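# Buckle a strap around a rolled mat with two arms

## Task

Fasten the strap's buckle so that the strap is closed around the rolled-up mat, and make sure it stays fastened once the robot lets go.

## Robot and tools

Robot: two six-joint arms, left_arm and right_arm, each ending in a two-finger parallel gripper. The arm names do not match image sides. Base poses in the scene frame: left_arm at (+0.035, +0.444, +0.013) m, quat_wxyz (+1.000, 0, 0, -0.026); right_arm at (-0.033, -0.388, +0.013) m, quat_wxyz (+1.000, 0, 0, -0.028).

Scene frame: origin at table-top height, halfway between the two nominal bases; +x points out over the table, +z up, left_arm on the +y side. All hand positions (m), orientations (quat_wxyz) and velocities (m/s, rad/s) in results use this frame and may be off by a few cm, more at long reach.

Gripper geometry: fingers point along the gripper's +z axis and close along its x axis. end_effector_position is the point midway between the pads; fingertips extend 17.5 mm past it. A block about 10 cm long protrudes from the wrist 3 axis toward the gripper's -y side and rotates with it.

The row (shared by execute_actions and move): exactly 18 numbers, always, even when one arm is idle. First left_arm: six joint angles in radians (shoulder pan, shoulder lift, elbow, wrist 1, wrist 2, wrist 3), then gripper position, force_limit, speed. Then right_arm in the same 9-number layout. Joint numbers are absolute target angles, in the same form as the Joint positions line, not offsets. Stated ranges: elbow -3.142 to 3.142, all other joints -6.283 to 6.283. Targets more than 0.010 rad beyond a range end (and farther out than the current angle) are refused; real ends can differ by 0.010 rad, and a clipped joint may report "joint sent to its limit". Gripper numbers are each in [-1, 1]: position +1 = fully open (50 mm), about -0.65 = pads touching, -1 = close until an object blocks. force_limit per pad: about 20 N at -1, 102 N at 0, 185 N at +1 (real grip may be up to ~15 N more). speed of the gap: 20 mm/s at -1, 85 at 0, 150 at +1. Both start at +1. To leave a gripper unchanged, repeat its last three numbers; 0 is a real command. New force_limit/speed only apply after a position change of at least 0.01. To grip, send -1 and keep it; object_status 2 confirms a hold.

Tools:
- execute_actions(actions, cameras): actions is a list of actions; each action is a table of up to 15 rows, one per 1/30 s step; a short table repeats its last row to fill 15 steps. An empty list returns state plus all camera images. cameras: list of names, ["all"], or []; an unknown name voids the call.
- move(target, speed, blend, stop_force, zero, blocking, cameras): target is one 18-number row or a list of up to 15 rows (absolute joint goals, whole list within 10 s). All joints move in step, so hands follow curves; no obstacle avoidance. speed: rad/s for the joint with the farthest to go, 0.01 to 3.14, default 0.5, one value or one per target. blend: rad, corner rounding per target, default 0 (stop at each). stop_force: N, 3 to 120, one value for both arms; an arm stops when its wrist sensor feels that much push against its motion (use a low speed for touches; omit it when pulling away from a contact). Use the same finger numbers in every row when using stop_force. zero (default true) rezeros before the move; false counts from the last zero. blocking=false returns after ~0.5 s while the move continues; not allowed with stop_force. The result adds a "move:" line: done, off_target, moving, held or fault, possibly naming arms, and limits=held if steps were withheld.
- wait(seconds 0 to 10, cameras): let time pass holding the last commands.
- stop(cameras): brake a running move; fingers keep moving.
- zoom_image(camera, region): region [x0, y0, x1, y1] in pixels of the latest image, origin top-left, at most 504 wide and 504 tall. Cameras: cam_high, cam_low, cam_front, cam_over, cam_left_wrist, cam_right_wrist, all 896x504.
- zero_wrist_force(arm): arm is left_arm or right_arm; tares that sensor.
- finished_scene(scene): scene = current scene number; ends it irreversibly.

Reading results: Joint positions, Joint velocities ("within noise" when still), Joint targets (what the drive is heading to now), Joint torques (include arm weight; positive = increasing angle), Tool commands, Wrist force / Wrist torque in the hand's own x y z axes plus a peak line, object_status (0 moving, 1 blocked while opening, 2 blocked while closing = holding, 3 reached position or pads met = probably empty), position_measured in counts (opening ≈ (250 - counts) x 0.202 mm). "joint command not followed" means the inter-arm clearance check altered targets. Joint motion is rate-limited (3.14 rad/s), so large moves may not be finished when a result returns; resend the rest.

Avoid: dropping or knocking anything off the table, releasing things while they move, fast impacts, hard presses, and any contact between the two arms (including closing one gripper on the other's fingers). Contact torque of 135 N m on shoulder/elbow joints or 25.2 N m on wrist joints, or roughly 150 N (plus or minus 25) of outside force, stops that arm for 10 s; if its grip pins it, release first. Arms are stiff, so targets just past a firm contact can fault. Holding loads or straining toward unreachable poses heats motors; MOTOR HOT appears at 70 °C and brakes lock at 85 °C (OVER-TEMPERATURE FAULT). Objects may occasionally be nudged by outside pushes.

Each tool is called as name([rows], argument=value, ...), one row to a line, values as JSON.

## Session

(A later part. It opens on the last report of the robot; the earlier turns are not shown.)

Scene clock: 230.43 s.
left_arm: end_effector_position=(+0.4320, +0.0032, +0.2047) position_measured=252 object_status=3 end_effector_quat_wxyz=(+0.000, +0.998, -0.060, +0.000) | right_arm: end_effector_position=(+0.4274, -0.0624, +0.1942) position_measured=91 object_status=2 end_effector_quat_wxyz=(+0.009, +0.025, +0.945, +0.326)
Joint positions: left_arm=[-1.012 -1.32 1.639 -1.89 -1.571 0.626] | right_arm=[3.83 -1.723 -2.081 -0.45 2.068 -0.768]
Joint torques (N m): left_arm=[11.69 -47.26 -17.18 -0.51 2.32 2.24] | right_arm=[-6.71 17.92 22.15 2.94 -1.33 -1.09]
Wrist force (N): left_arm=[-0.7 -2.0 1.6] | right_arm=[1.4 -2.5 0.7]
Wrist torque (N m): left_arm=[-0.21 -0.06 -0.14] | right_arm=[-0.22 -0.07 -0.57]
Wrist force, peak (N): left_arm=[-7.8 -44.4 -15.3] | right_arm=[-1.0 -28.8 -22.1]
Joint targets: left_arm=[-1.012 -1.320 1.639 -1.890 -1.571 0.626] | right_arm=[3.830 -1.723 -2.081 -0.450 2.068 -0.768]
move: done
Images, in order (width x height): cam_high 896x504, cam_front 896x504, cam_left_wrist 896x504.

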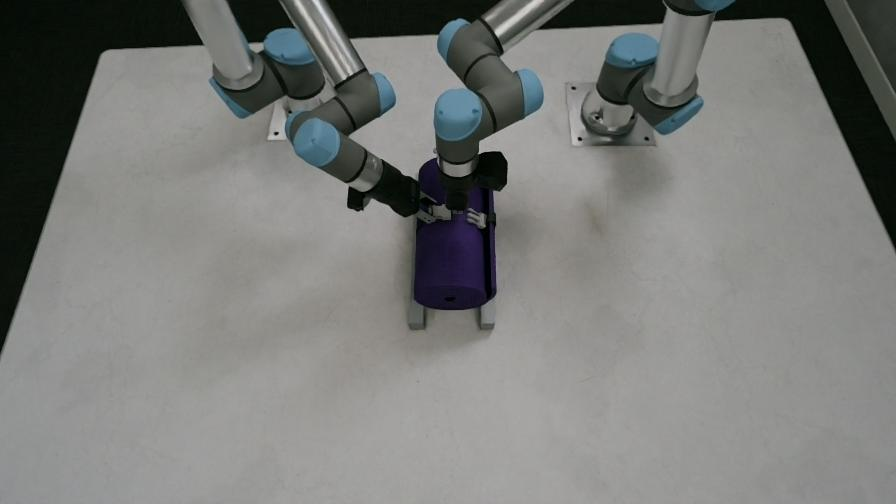

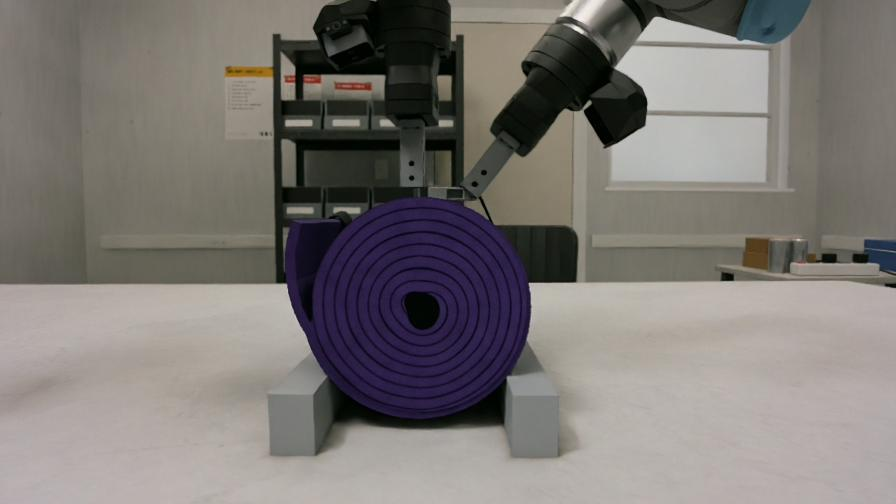

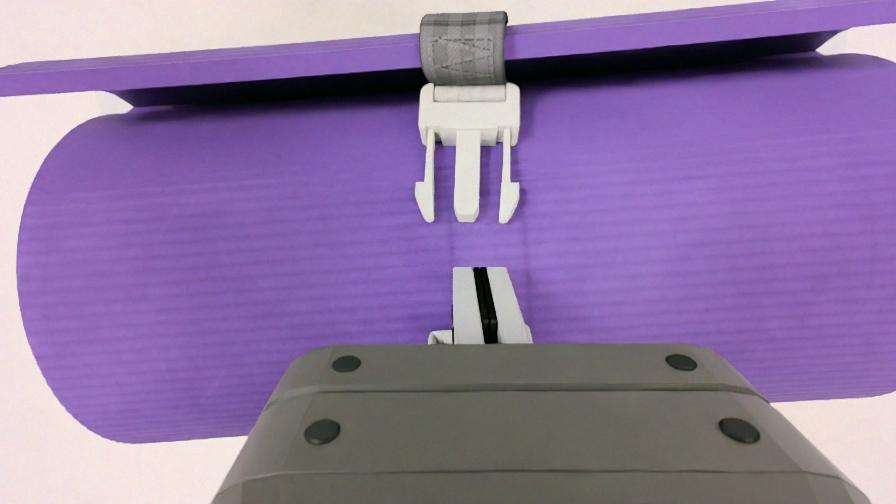

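move([
  [-1.0124,-1.43,1.6392,-1.78,-1.5708,0.6264,-1,-0.3,-1,3.8303,-1.7227,-2.081,-0.4497,2.068,-0.7677,-1,0,-1],
  [-0.674,-1.4578,2.1172,-2.6759,-2.1273,0.8359,0.7,0,0,3.8303,-1.7227,-2.081,-0.4497,2.068,-0.7677,-1,0,-1],
], speed=[0.2,0.5], cameras=["cam_left_wrist","cam_over","cam_front","cam_high","cam_right_wrist"])

zoom_image(camera="cam_over", region=[240, 60, 500, 230])

zoom_image(camera="cam_front", region=[300, 130, 510, 250])

zoom_image(camera="cam_high", region=[420, 185, 500, 235])

Scene clock: 250.10 s.
left_arm: end_effector_position=(+0.4388, +0.0807, +0.2017) position_measured=48 object_status=3 end_effector_quat_wxyz=(+0.341, +0.938, -0.056, -0.020) | right_arm: end_effector_position=(+0.4274, -0.0624, +0.1942) position_measured=91 object_status=2 end_effector_quat_wxyz=(+0.009, +0.025, +0.945, +0.325)
Joint positions: left_arm=[-0.674 -1.458 2.117 -2.676 -2.127 0.836] | right_arm=[3.83 -1.723 -2.081 -0.45 2.068 -0.768]
Joint torques (N m): left_arm=[-9.35 -21.87 -15.07 -6.1 -3.21 -2.64] | right_arm=[-7.21 18.18 13.27 3 -1.27 -1.11]
Wrist force (N): left_arm=[-0.8 -3.8 2.5] | right_arm=[0.5 -3.6 1.6]
Wrist torque (N m): left_arm=[-0.47 0.07 -0.34] | right_arm=[-0.26 -0.05 -0.57]
Wrist force, peak (N): left_arm=[-1.1 -5.2 1.9] | right_arm=[0.5 -3.9 1.6]
Joint targets: left_arm=[-0.674 -1.458 2.117 -2.676 -2.127 0.836] | right_arm=[3.830 -1.723 -2.081 -0.450 2.068 -0.768]
move: done
Images, in order (width x height): cam_high 896x504, cam_front 896x504, cam_over 896x504, cam_left_wrist 896x504, cam_right_wrist 896x504.

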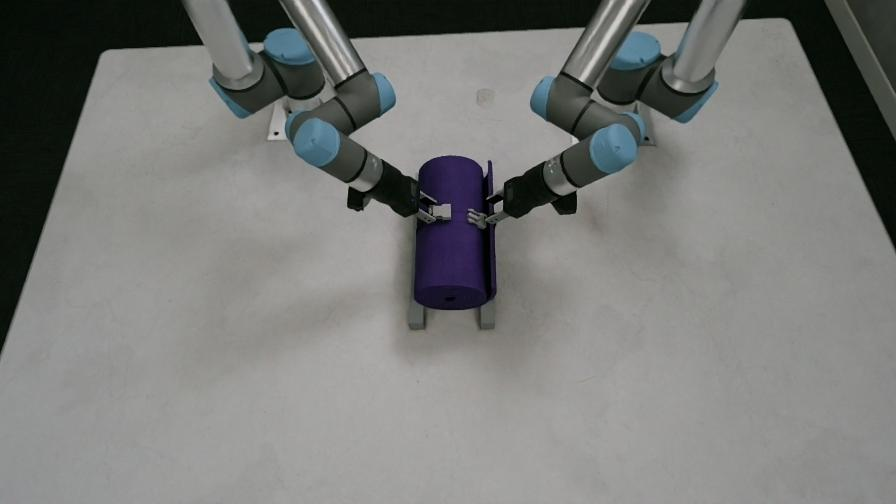

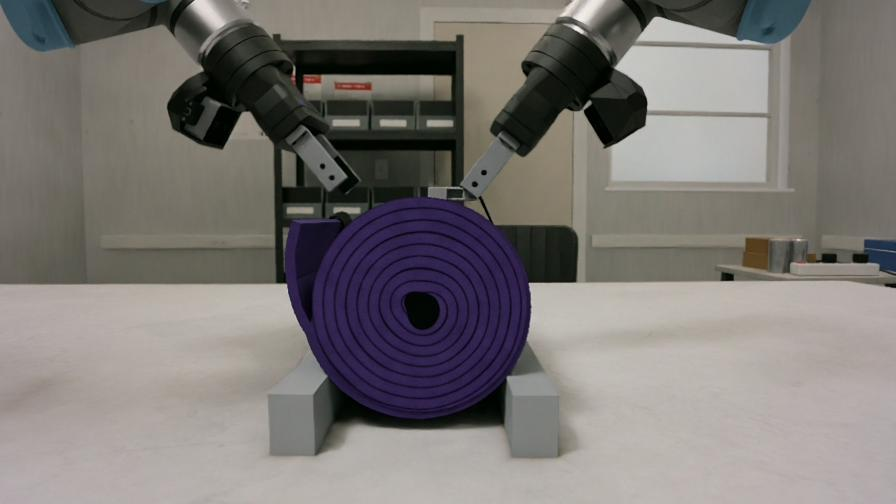

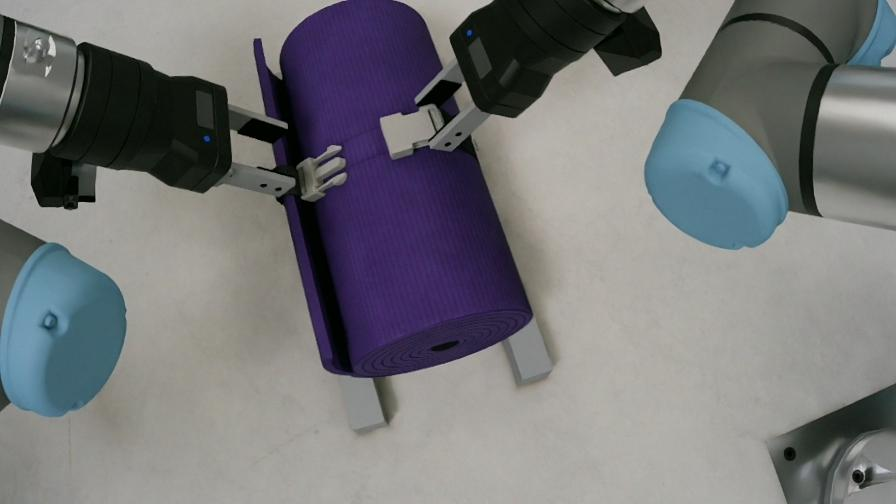

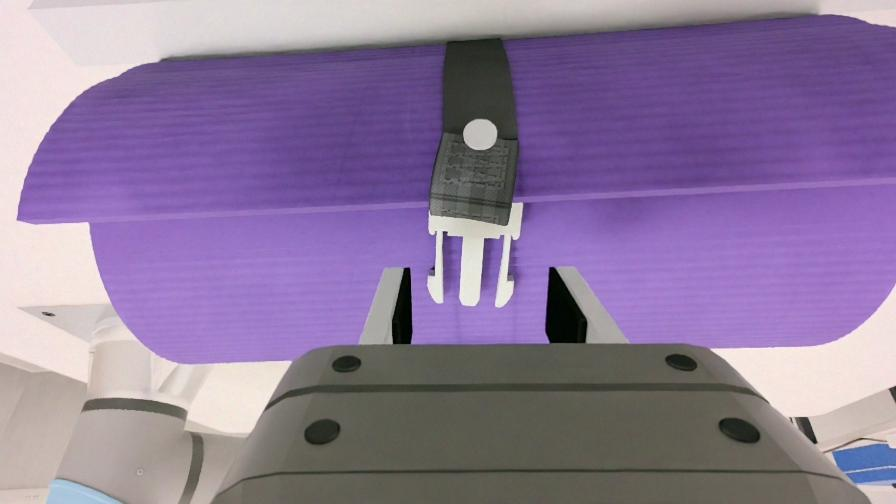

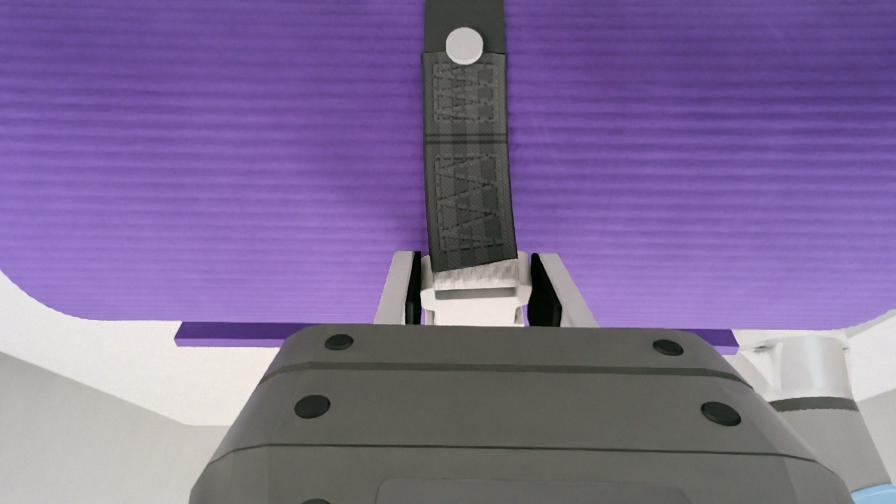

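Scaled by 1.938.

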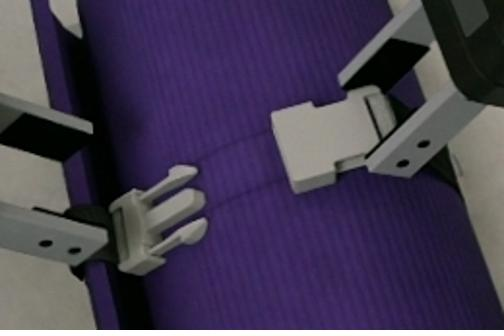

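Scaled by 2.400.

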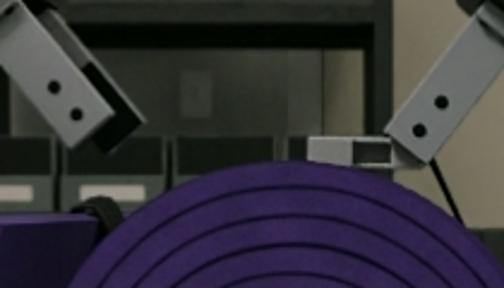

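Scaled by 6.300.

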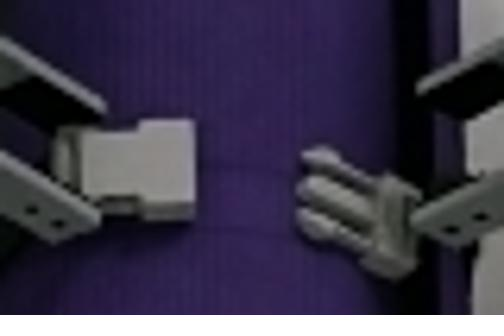

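move(target=[-0.6943,-1.4168,2.1297,-2.7405,-2.1184,0.8145,0.7,0.3,-1,3.8303,-1.7227,-2.081,-0.4497,2.068,-0.7677,-1,0,-1], speed=0.15, stop_force=8, cameras=["cam_left_wrist","cam_over","cam_high","cam_front"])

Scene clock: 291.03 s.
left_arm: end_effector_position=(+0.4372, +0.0698, +0.1841) position_measured=48 object_status=3 end_effector_quat_wxyz=(+0.341, +0.938, -0.056, -0.020) | right_arm: end_effector_position=(+0.4274, -0.0624, +0.1942) position_measured=91 object_status=2 end_effector_quat_wxyz=(+0.009, +0.025, +0.945, +0.325)
Joint positions: left_arm=[-0.694 -1.417 2.13 -2.741 -2.118 0.814] | right_arm=[3.83 -1.723 -2.081 -0.45 2.068 -0.768]
Joint torques (N m): left_arm=[10.05 -38.15 -28.23 -1.04 -2.95 2.55] | right_arm=[-7.2 17.9 13.08 3.01 -1.38 -1.03]
Wrist force (N): left_arm=[-1.1 -3.7 2.4] | right_arm=[0.9 -3.1 1.0]
Wrist torque (N m): left_arm=[-0.47 0.11 -0.29] | right_arm=[-0.26 -0.05 -0.58]
Wrist force, peak (N): left_arm=[-1.0 -4.0 3.0] | right_arm=[0.6 -3.9 1.6]
Joint targets: left_arm=[-0.694 -1.417 2.130 -2.740 -2.118 0.815] | right_arm=[3.830 -1.723 -2.081 -0.450 2.068 -0.768]
move: done
Images, in order (width x height): cam_high 896x504, cam_front 896x504, cam_over 896x504, cam_left_wrist 896x504.

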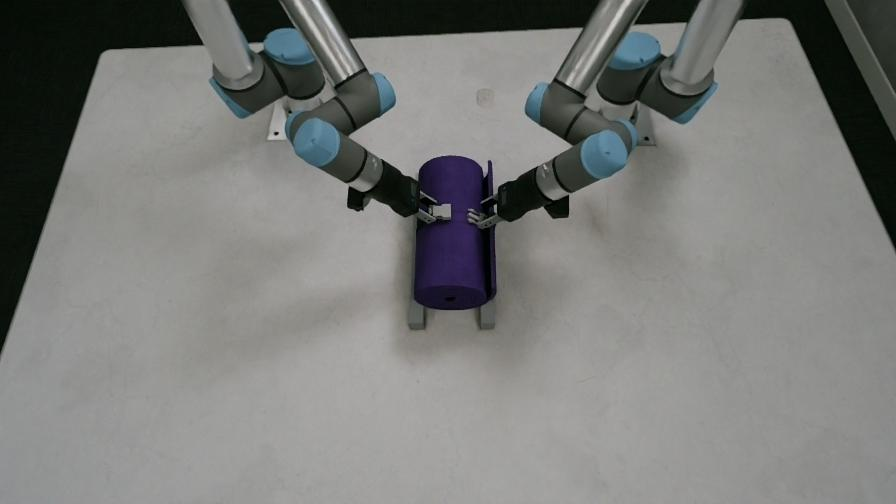

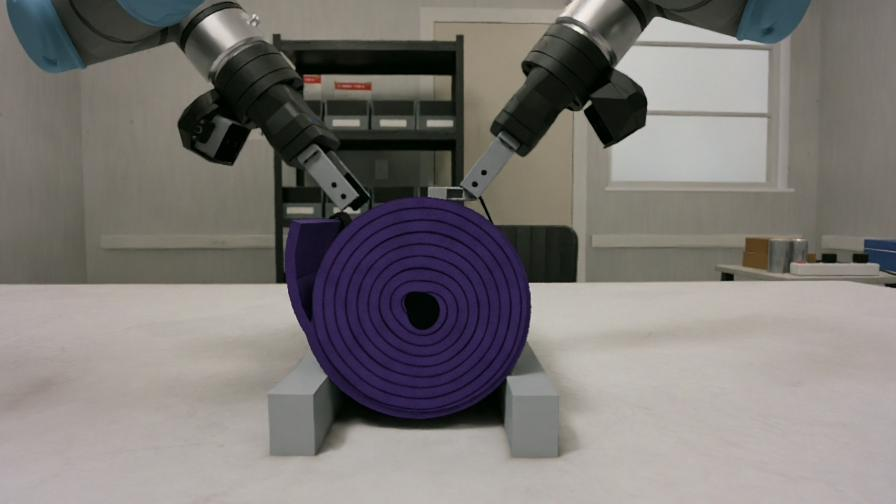

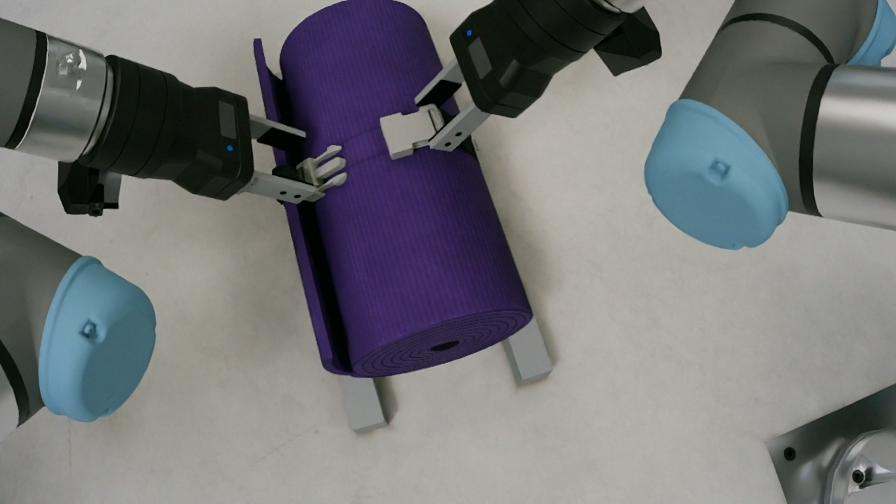

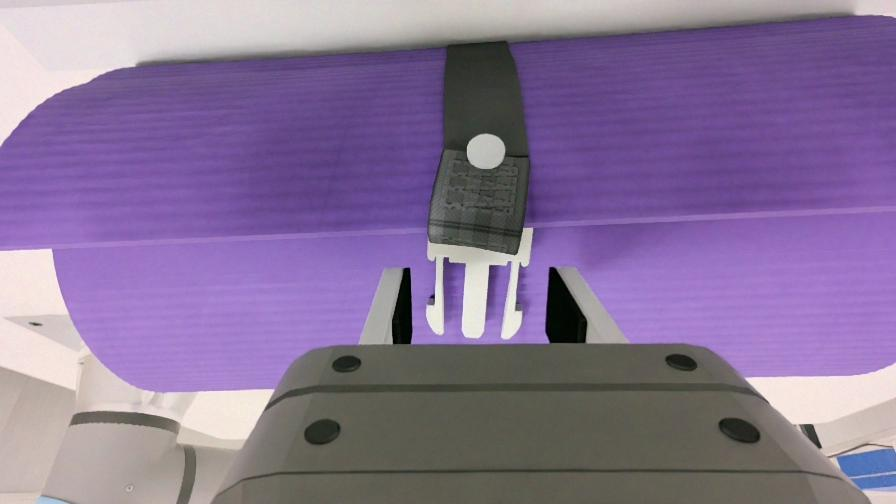

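move(target=[-0.7078,-1.3895,2.138,-2.7836,-2.1125,0.8003,0.7,0.3,-1,3.8303,-1.7227,-2.081,-0.4497,2.068,-0.7677,-1,0,-1], speed=0.12, stop_force=8, cameras=["cam_left_wrist","cam_front"])

Scene clock: 299.77 s.
left_arm: end_effector_position=(+0.4357, +0.0629, +0.1725) position_measured=48 object_status=3 end_effector_quat_wxyz=(+0.341, +0.938, -0.056, -0.020) | right_arm: end_effector_position=(+0.4274, -0.0624, +0.1942) position_measured=91 object_status=2 end_effector_quat_wxyz=(+0.009, +0.025, +0.945, +0.325)
Joint positions: left_arm=[-0.708 -1.389 2.138 -2.784 -2.113 0.8] | right_arm=[3.83 -1.723 -2.081 -0.45 2.068 -0.768]
Joint torques (N m): left_arm=[11.06 -38.34 -27.42 -1.09 -3.07 2.52] | right_arm=[-6.65 17.96 13.26 3.04 -1.28 -1.02]
Wrist force (N): left_arm=[-1.0 -3.9 2.5] | right_arm=[0.7 -3.6 1.3]
Wrist torque (N m): left_arm=[-0.48 0.09 -0.28] | right_arm=[-0.27 -0.07 -0.57]
Wrist force, peak (N): left_arm=[-1.2 -3.9 3.0] | right_arm=[0.6 -3.9 1.8]
Joint targets: left_arm=[-0.708 -1.390 2.138 -2.784 -2.112 0.800] | right_arm=[3.830 -1.723 -2.081 -0.450 2.068 -0.768]
move: done
Images, in order (width x height): cam_front 896x504, cam_left_wrist 896x504.

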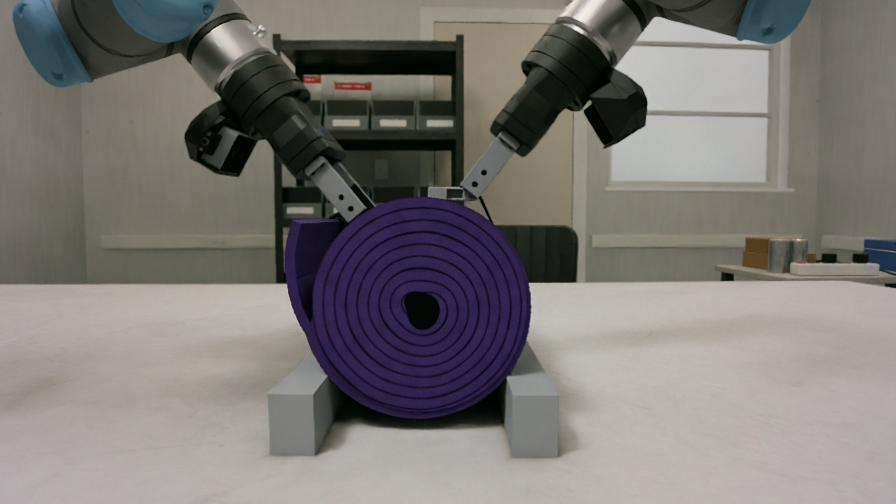

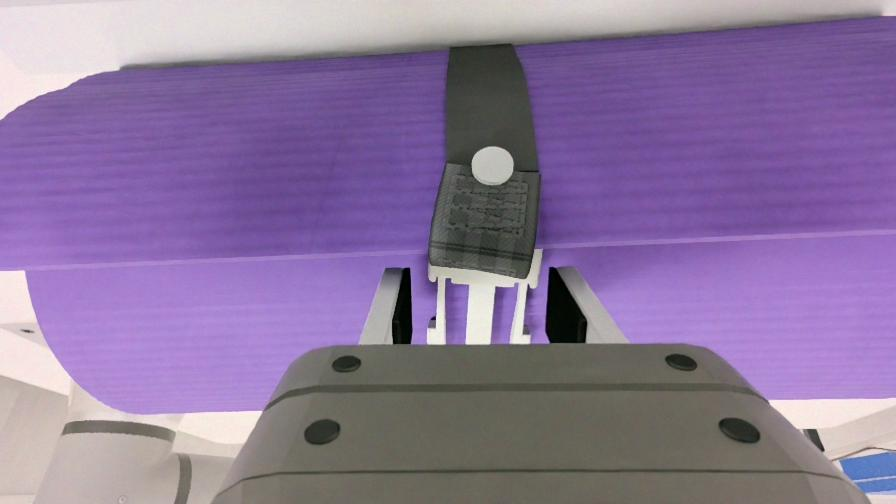

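move(target=[-0.7109,-1.3713,2.1384,-2.8037,-2.111,0.7969,0.7,0.3,-1,3.8303,-1.7227,-2.081,-0.4497,2.068,-0.7677,-1,0,-1], speed=0.05, stop_force=7, cameras=["cam_left_wrist"])

Scene clock: 310.70 s.
left_arm: end_effector_position=(+0.4368, +0.0598, +0.1658) position_measured=48 object_status=3 end_effector_quat_wxyz=(+0.341, +0.938, -0.056, -0.020) | right_arm: end_effector_position=(+0.4274, -0.0624, +0.1942) position_measured=91 object_status=2 end_effector_quat_wxyz=(+0.009, +0.025, +0.945, +0.325)
Joint positions: left_arm=[-0.711 -1.371 2.138 -2.804 -2.111 0.797] | right_arm=[3.83 -1.723 -2.081 -0.45 2.068 -0.768]
Joint torques (N m): left_arm=[2.99 -39.33 -13.27 -0.98 -0.99 1.28] | right_arm=[-7.04 18.15 12.68 3.08 -1.33 -0.96]
Wrist force (N): left_arm=[-0.7 -3.8 2.4] | right_arm=[0.7 -3.2 1.6]
Wrist torque (N m): left_arm=[-0.47 0.05 -0.28] | right_arm=[-0.22 -0.06 -0.57]
Wrist force, peak (N): left_arm=[-1.0 -3.8 2.6] | right_arm=[0.7 -3.8 1.7]
Joint targets: left_arm=[-0.711 -1.371 2.138 -2.804 -2.111 0.797] | right_arm=[3.830 -1.723 -2.081 -0.450 2.068 -0.768]
move: done
Images, in order (width x height): cam_left_wrist 896x504.

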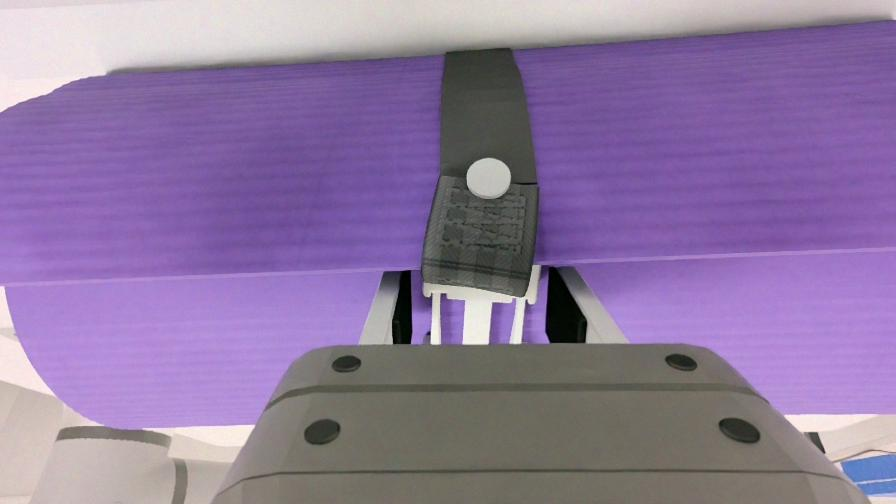

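move(target=[-0.7109,-1.3713,2.1384,-2.8037,-2.111,0.7969,-1,0.5,-1,3.8303,-1.7227,-2.081,-0.4497,2.068,-0.7677,-1,0,-1], cameras=["cam_left_wrist"])

zoom_image(camera="cam_left_wrist", region=[340, 180, 620, 346])

Scene clock: 313.87 s.
left_arm: end_effector_position=(+0.4368, +0.0598, +0.1658) position_measured=96 object_status=2 end_effector_quat_wxyz=(+0.341, +0.938, -0.056, -0.020) | right_arm: end_effector_position=(+0.4274, -0.0624, +0.1942) position_measured=91 object_status=2 end_effector_quat_wxyz=(+0.009, +0.025, +0.945, +0.325)
Joint positions: left_arm=[-0.711 -1.371 2.138 -2.804 -2.111 0.797] | right_arm=[3.83 -1.723 -2.081 -0.45 2.068 -0.768]
Joint torques (N m): left_arm=[8.86 -39.97 -13.19 -1.02 -2.99 2.17] | right_arm=[-7.04 18.27 13.16 3.12 -1.29 -0.98]
Wrist force (N): left_arm=[-0.9 -3.7 2.5] | right_arm=[0.6 -3.8 1.4]
Wrist torque (N m): left_arm=[-0.45 0.09 -0.28] | right_arm=[-0.30 -0.05 -0.57]
Wrist force, peak (N): left_arm=[-0.7 -4.0 2.6] | right_arm=[0.6 -3.8 1.8]
Joint targets: left_arm=[-0.711 -1.371 2.138 -2.804 -2.111 0.797] | right_arm=[3.830 -1.723 -2.081 -0.450 2.068 -0.768]
move: done
Images, in order (width x height): cam_left_wrist 896x504.

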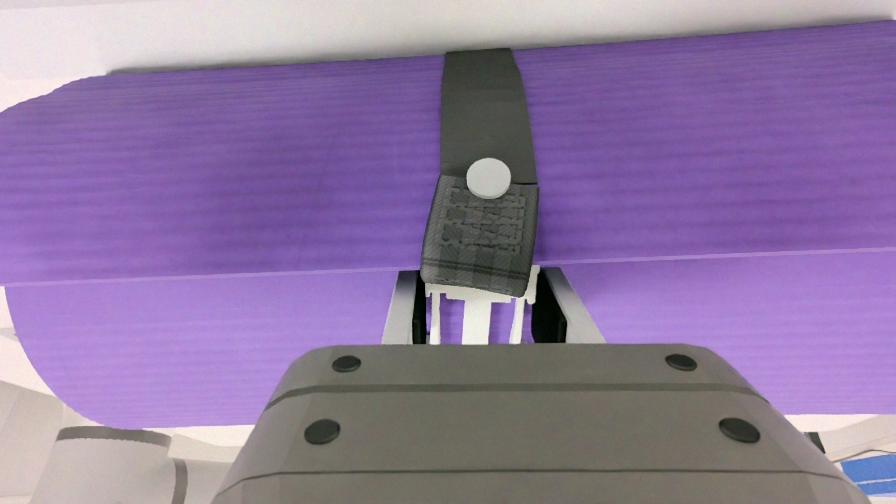

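Scaled by 1.800.

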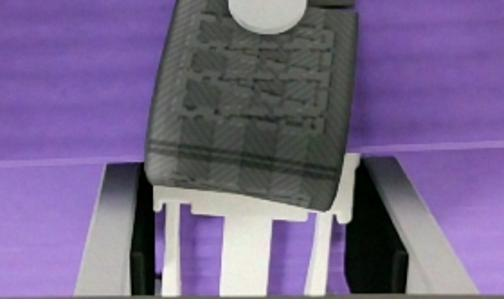

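move(target=[-0.7184,-1.4353,2.0868,-2.6921,-2.1077,0.7894,-1,0.5,-1,3.8303,-1.7227,-2.081,-0.4497,2.068,-0.7677,-1,0,-1], speed=0.15, cameras=["cam_left_wrist","cam_over","cam_high","cam_front"])

zoom_image(camera="cam_left_wrist", region=[340, 180, 620, 346])

zoom_image(camera="cam_over", region=[240, 60, 500, 220])

zoom_image(camera="cam_front", region=[300, 130, 520, 255])

Scene clock: 328.90 s.
left_arm: end_effector_position=(+0.4370, +0.0549, +0.2052) position_measured=96 object_status=2 end_effector_quat_wxyz=(+0.341, +0.938, -0.057, -0.020) | right_arm: end_effector_position=(+0.4274, -0.0624, +0.1942) position_measured=91 object_status=2 end_effector_quat_wxyz=(+0.009, +0.025, +0.945, +0.325)
Joint positions: left_arm=[-0.718 -1.435 2.087 -2.692 -2.108 0.789] | right_arm=[3.83 -1.723 -2.081 -0.45 2.068 -0.768]
Joint torques (N m): left_arm=[-0.98 -22.45 -14.36 -6.22 0.22 -1.03] | right_arm=[-7.16 18.25 13.12 3.06 -1.29 -0.99]
Wrist force (N): left_arm=[-1.0 -3.7 2.5] | right_arm=[0.7 -3.4 1.3]
Wrist torque (N m): left_arm=[-0.45 0.09 -0.27] | right_arm=[-0.25 -0.06 -0.57]
Wrist force, peak (N): left_arm=[-1.0 -4.7 3.1] | right_arm=[0.6 -3.8 1.7]
Joint targets: left_arm=[-0.718 -1.435 2.087 -2.692 -2.108 0.789] | right_arm=[3.830 -1.723 -2.081 -0.450 2.068 -0.768]
move: done
Images, in order (width x height): cam_high 896x504, cam_front 896x504, cam_over 896x504, cam_left_wrist 896x504.

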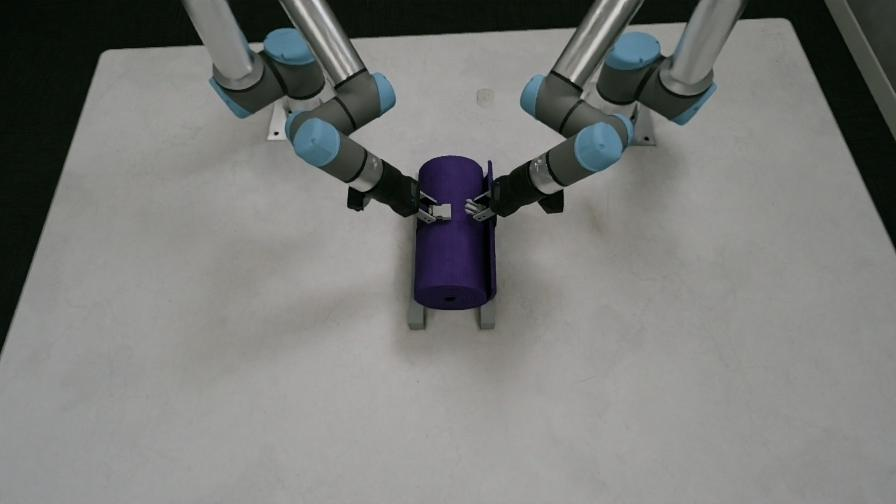

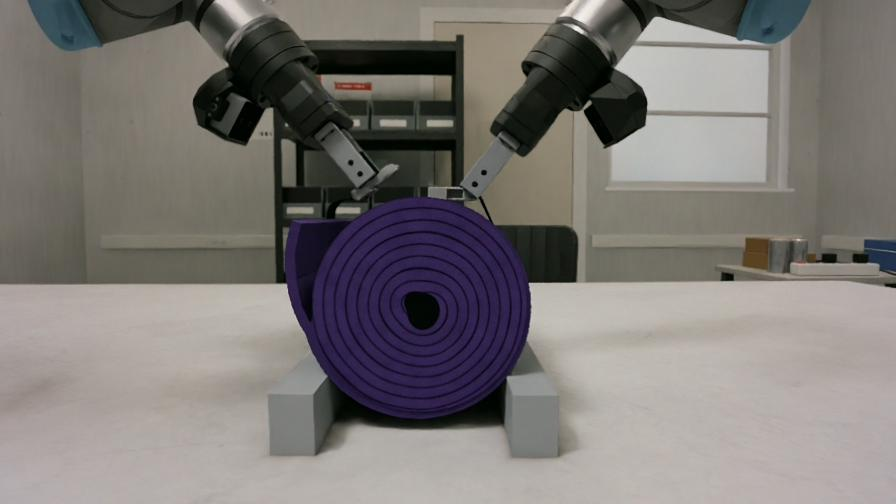

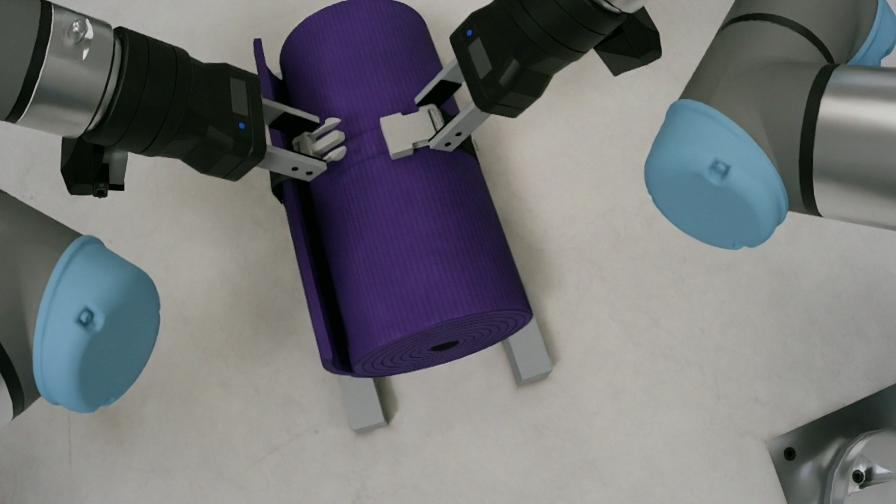

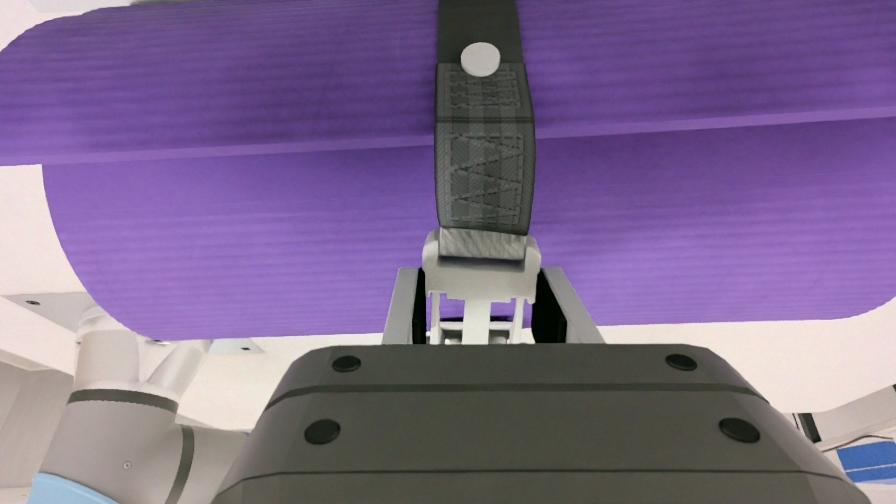

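Scaled by 1.800.

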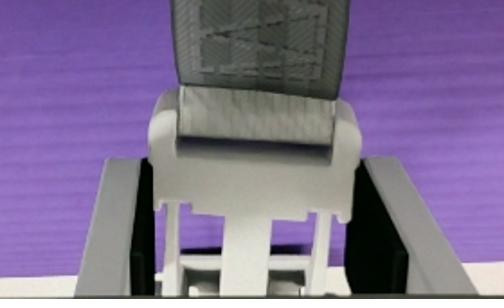

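Scaled by 1.938.

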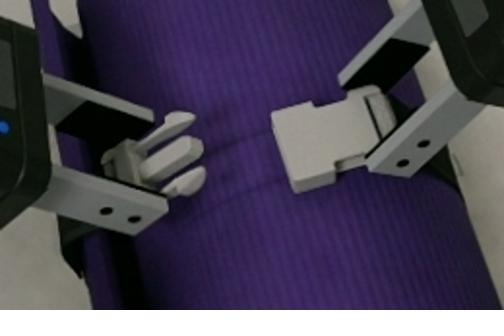

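Scaled by 2.291.

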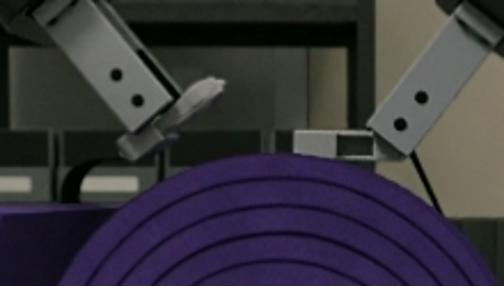

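move([
  [-0.9674,-1.3884,1.6432,-1.8256,-1.5708,0.6034,-1,0.5,-1,3.8303,-1.7227,-2.081,-0.4497,2.068,-0.7677,-1,0,-1],
  [-0.9768,-1.3571,1.667,-1.8807,-1.5708,0.594,-1,0.5,-1,3.8303,-1.7227,-2.081,-0.4497,2.068,-0.7677,-1,0,-1],
], speed=0.3, blend=[0.03, 0], cameras=["cam_left_wrist","cam_over","cam_high","cam_front","cam_right_wrist"])

zoom_image(camera="cam_left_wrist", region=[340, 180, 620, 346])

zoom_image(camera="cam_high", region=[425, 195, 485, 228])

zoom_image(camera="cam_front", region=[350, 165, 490, 215])

zoom_image(camera="cam_right_wrist", region=[340, 150, 620, 346])

Scene clock: 350.23 s.
left_arm: end_effector_position=(+0.4400, +0.0298, +0.2118) position_measured=96 object_status=2 end_effector_quat_wxyz=(+0.000, +1.000, -0.026, +0.000) | right_arm: end_effector_position=(+0.4274, -0.0624, +0.1942) position_measured=91 object_status=2 end_effector_quat_wxyz=(+0.009, +0.025, +0.945, +0.325)
Joint positions: left_arm=[-0.977 -1.357 1.667 -1.881 -1.571 0.594] | right_arm=[3.83 -1.723 -2.081 -0.45 2.068 -0.768]
Joint torques (N m): left_arm=[11.48 -38.62 -27.87 -2.95 -1.74 2.63] | right_arm=[-6.84 18.02 13.47 3.1 -1.35 -0.92]
Wrist force (N): left_arm=[-1.1 -2.3 2.2] | right_arm=[1.0 -3.0 1.0]
Wrist torque (N m): left_arm=[-0.20 -0.06 -0.17] | right_arm=[-0.25 -0.05 -0.57]
Wrist force, peak (N): left_arm=[-1.1 -3.0 7.9] | right_arm=[0.6 -3.9 1.7]
Joint targets: left_arm=[-0.977 -1.357 1.667 -1.881 -1.571 0.594] | right_arm=[3.830 -1.723 -2.081 -0.450 2.068 -0.768]
move: done; blend cut to 0.0276 rad at target 1
Images, in order (width x height): cam_high 896x504, cam_front 896x504, cam_over 896x504, cam_left_wrist 896x504, cam_right_wrist 896x504.

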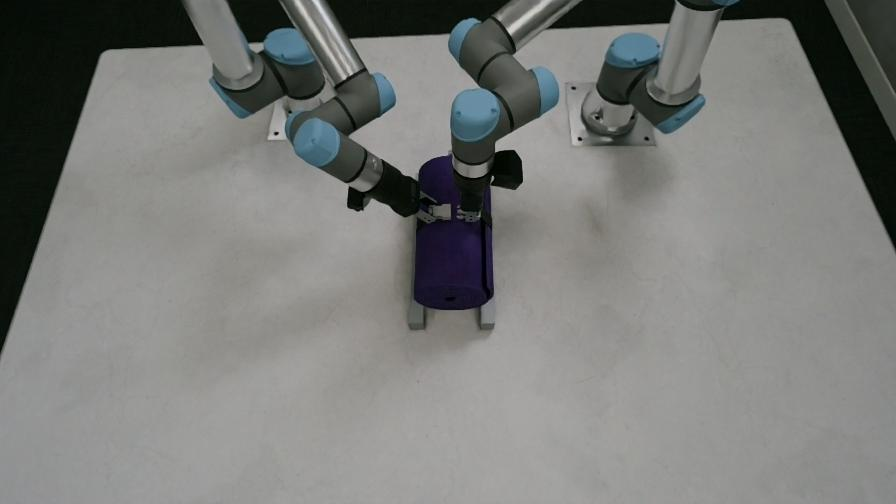

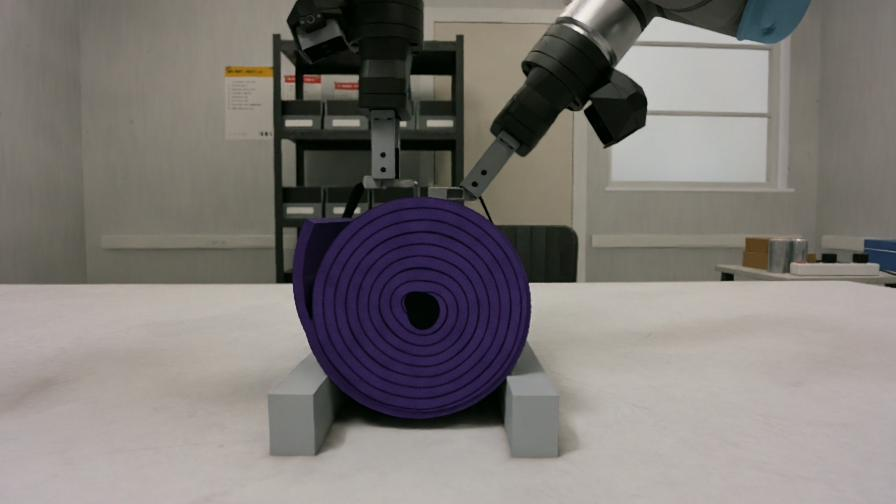

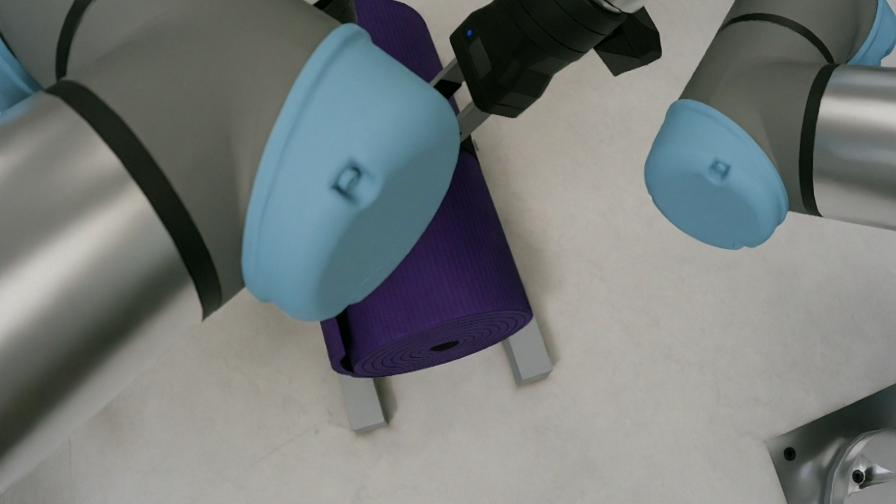

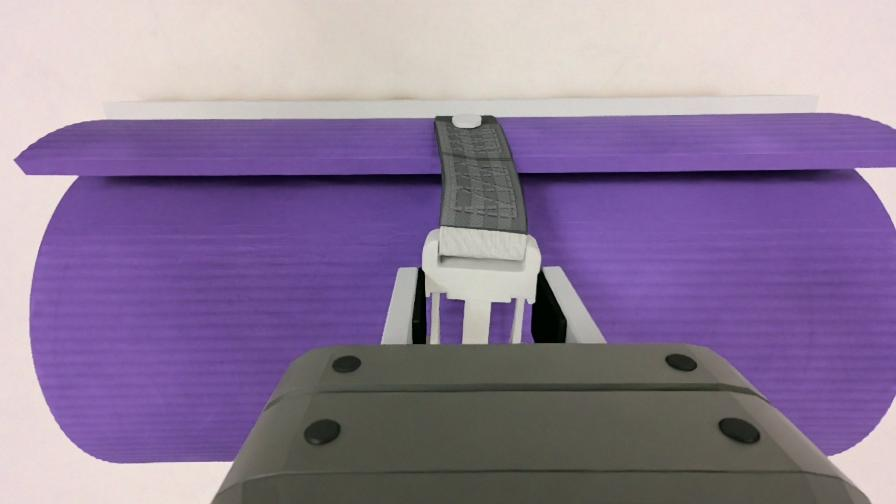

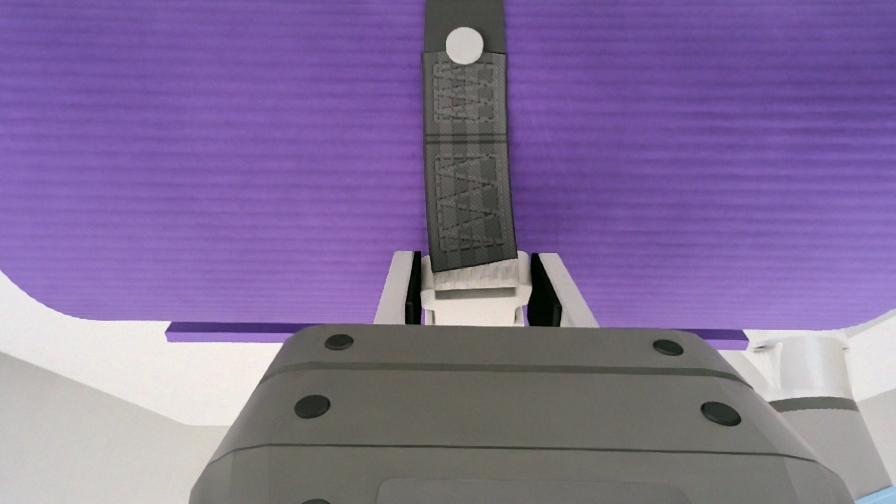

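Scaled by 1.800.

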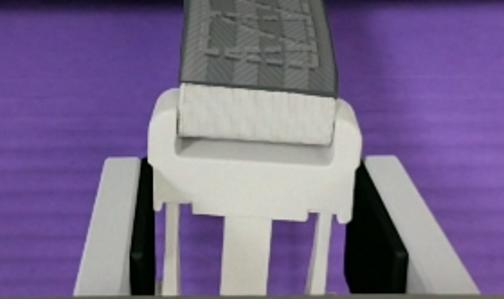

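Scaled by 8.400.

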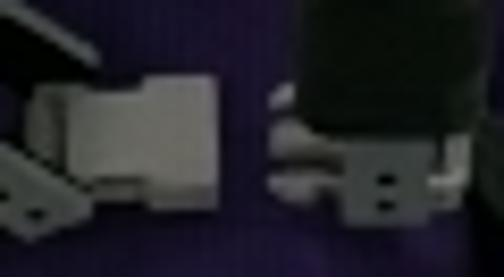

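Scaled by 3.600.

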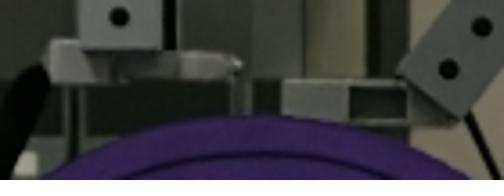

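Scaled by 1.800.

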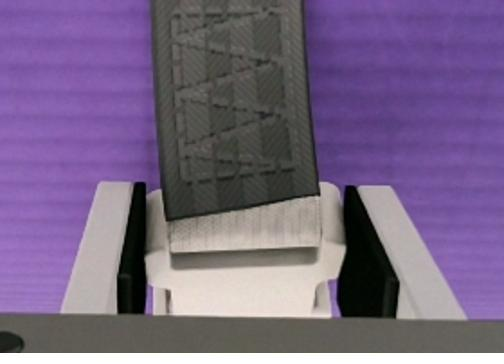

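move(target=[-0.9933,-1.3488,1.6771,-1.8991,-1.5708,0.5775,-1,0.5,-1,3.8303,-1.7227,-2.081,-0.4497,2.068,-0.7677,-1,0,-1], speed=0.05, stop_force=8, cameras=["cam_left_wrist","cam_high","cam_front"])

zoom_image(camera="cam_high", region=[425, 195, 485, 228])

zoom_image(camera="cam_front", region=[380, 170, 480, 206])

Scene clock: 370.90 s.
left_arm: end_effector_position=(+0.4338, +0.0222, +0.2042) position_measured=96 object_status=2 end_effector_quat_wxyz=(+0.000, +1.000, -0.026, +0.000) | right_arm: end_effector_position=(+0.4274, -0.0624, +0.1942) position_measured=91 object_status=2 end_effector_quat_wxyz=(+0.009, +0.025, +0.945, +0.325)
Joint positions: left_arm=[-0.993 -1.349 1.677 -1.899 -1.571 0.577] | right_arm=[3.83 -1.723 -2.081 -0.45 2.068 -0.768]
Joint torques (N m): left_arm=[11.5 -45.83 -31.49 -0.4 -1.25 2.51] | right_arm=[-7.02 17.69 12.74 3.12 -1.32 -0.98]
Wrist force (N): left_arm=[-0.8 -2.1 2.0] | right_arm=[0.5 -3.7 1.5]
Wrist torque (N m): left_arm=[-0.19 -0.04 -0.15] | right_arm=[-0.28 -0.05 -0.57]
Wrist force, peak (N): left_arm=[-1.0 -2.3 3.0] | right_arm=[0.7 -3.9 1.6]
Joint targets: left_arm=[-0.993 -1.349 1.677 -1.899 -1.571 0.577] | right_arm=[3.830 -1.723 -2.081 -0.450 2.068 -0.768]
move: done
Images, in order (width x height): cam_high 896x504, cam_front 896x504, cam_left_wrist 896x504.

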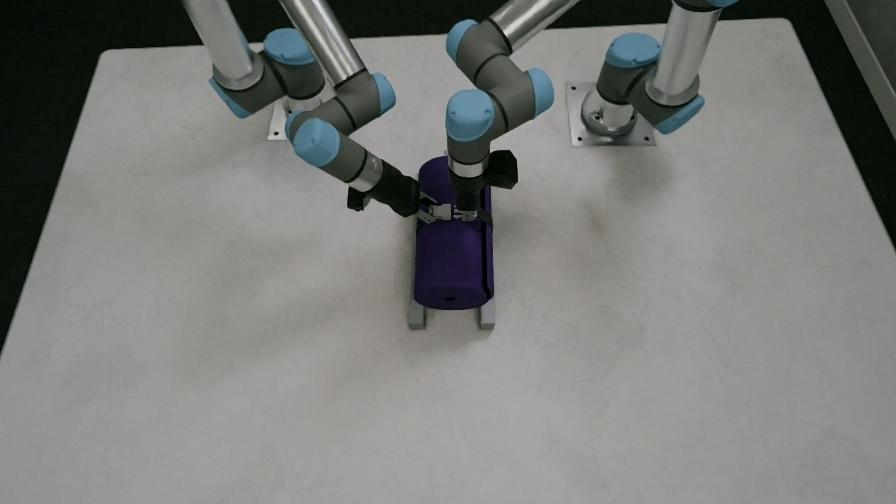

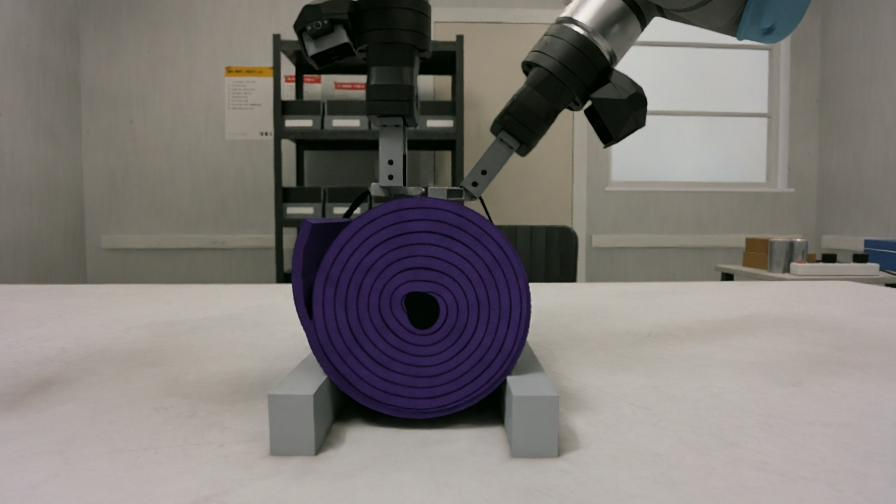

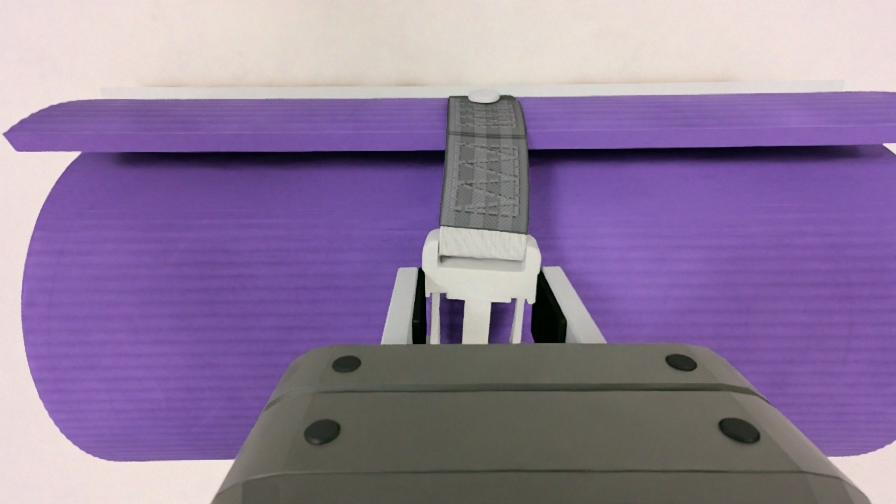

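Scaled by 8.400.

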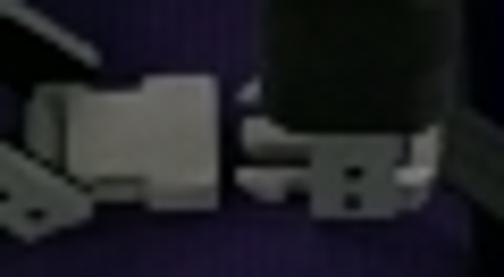

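Scaled by 5.040.

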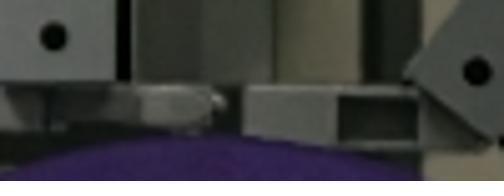

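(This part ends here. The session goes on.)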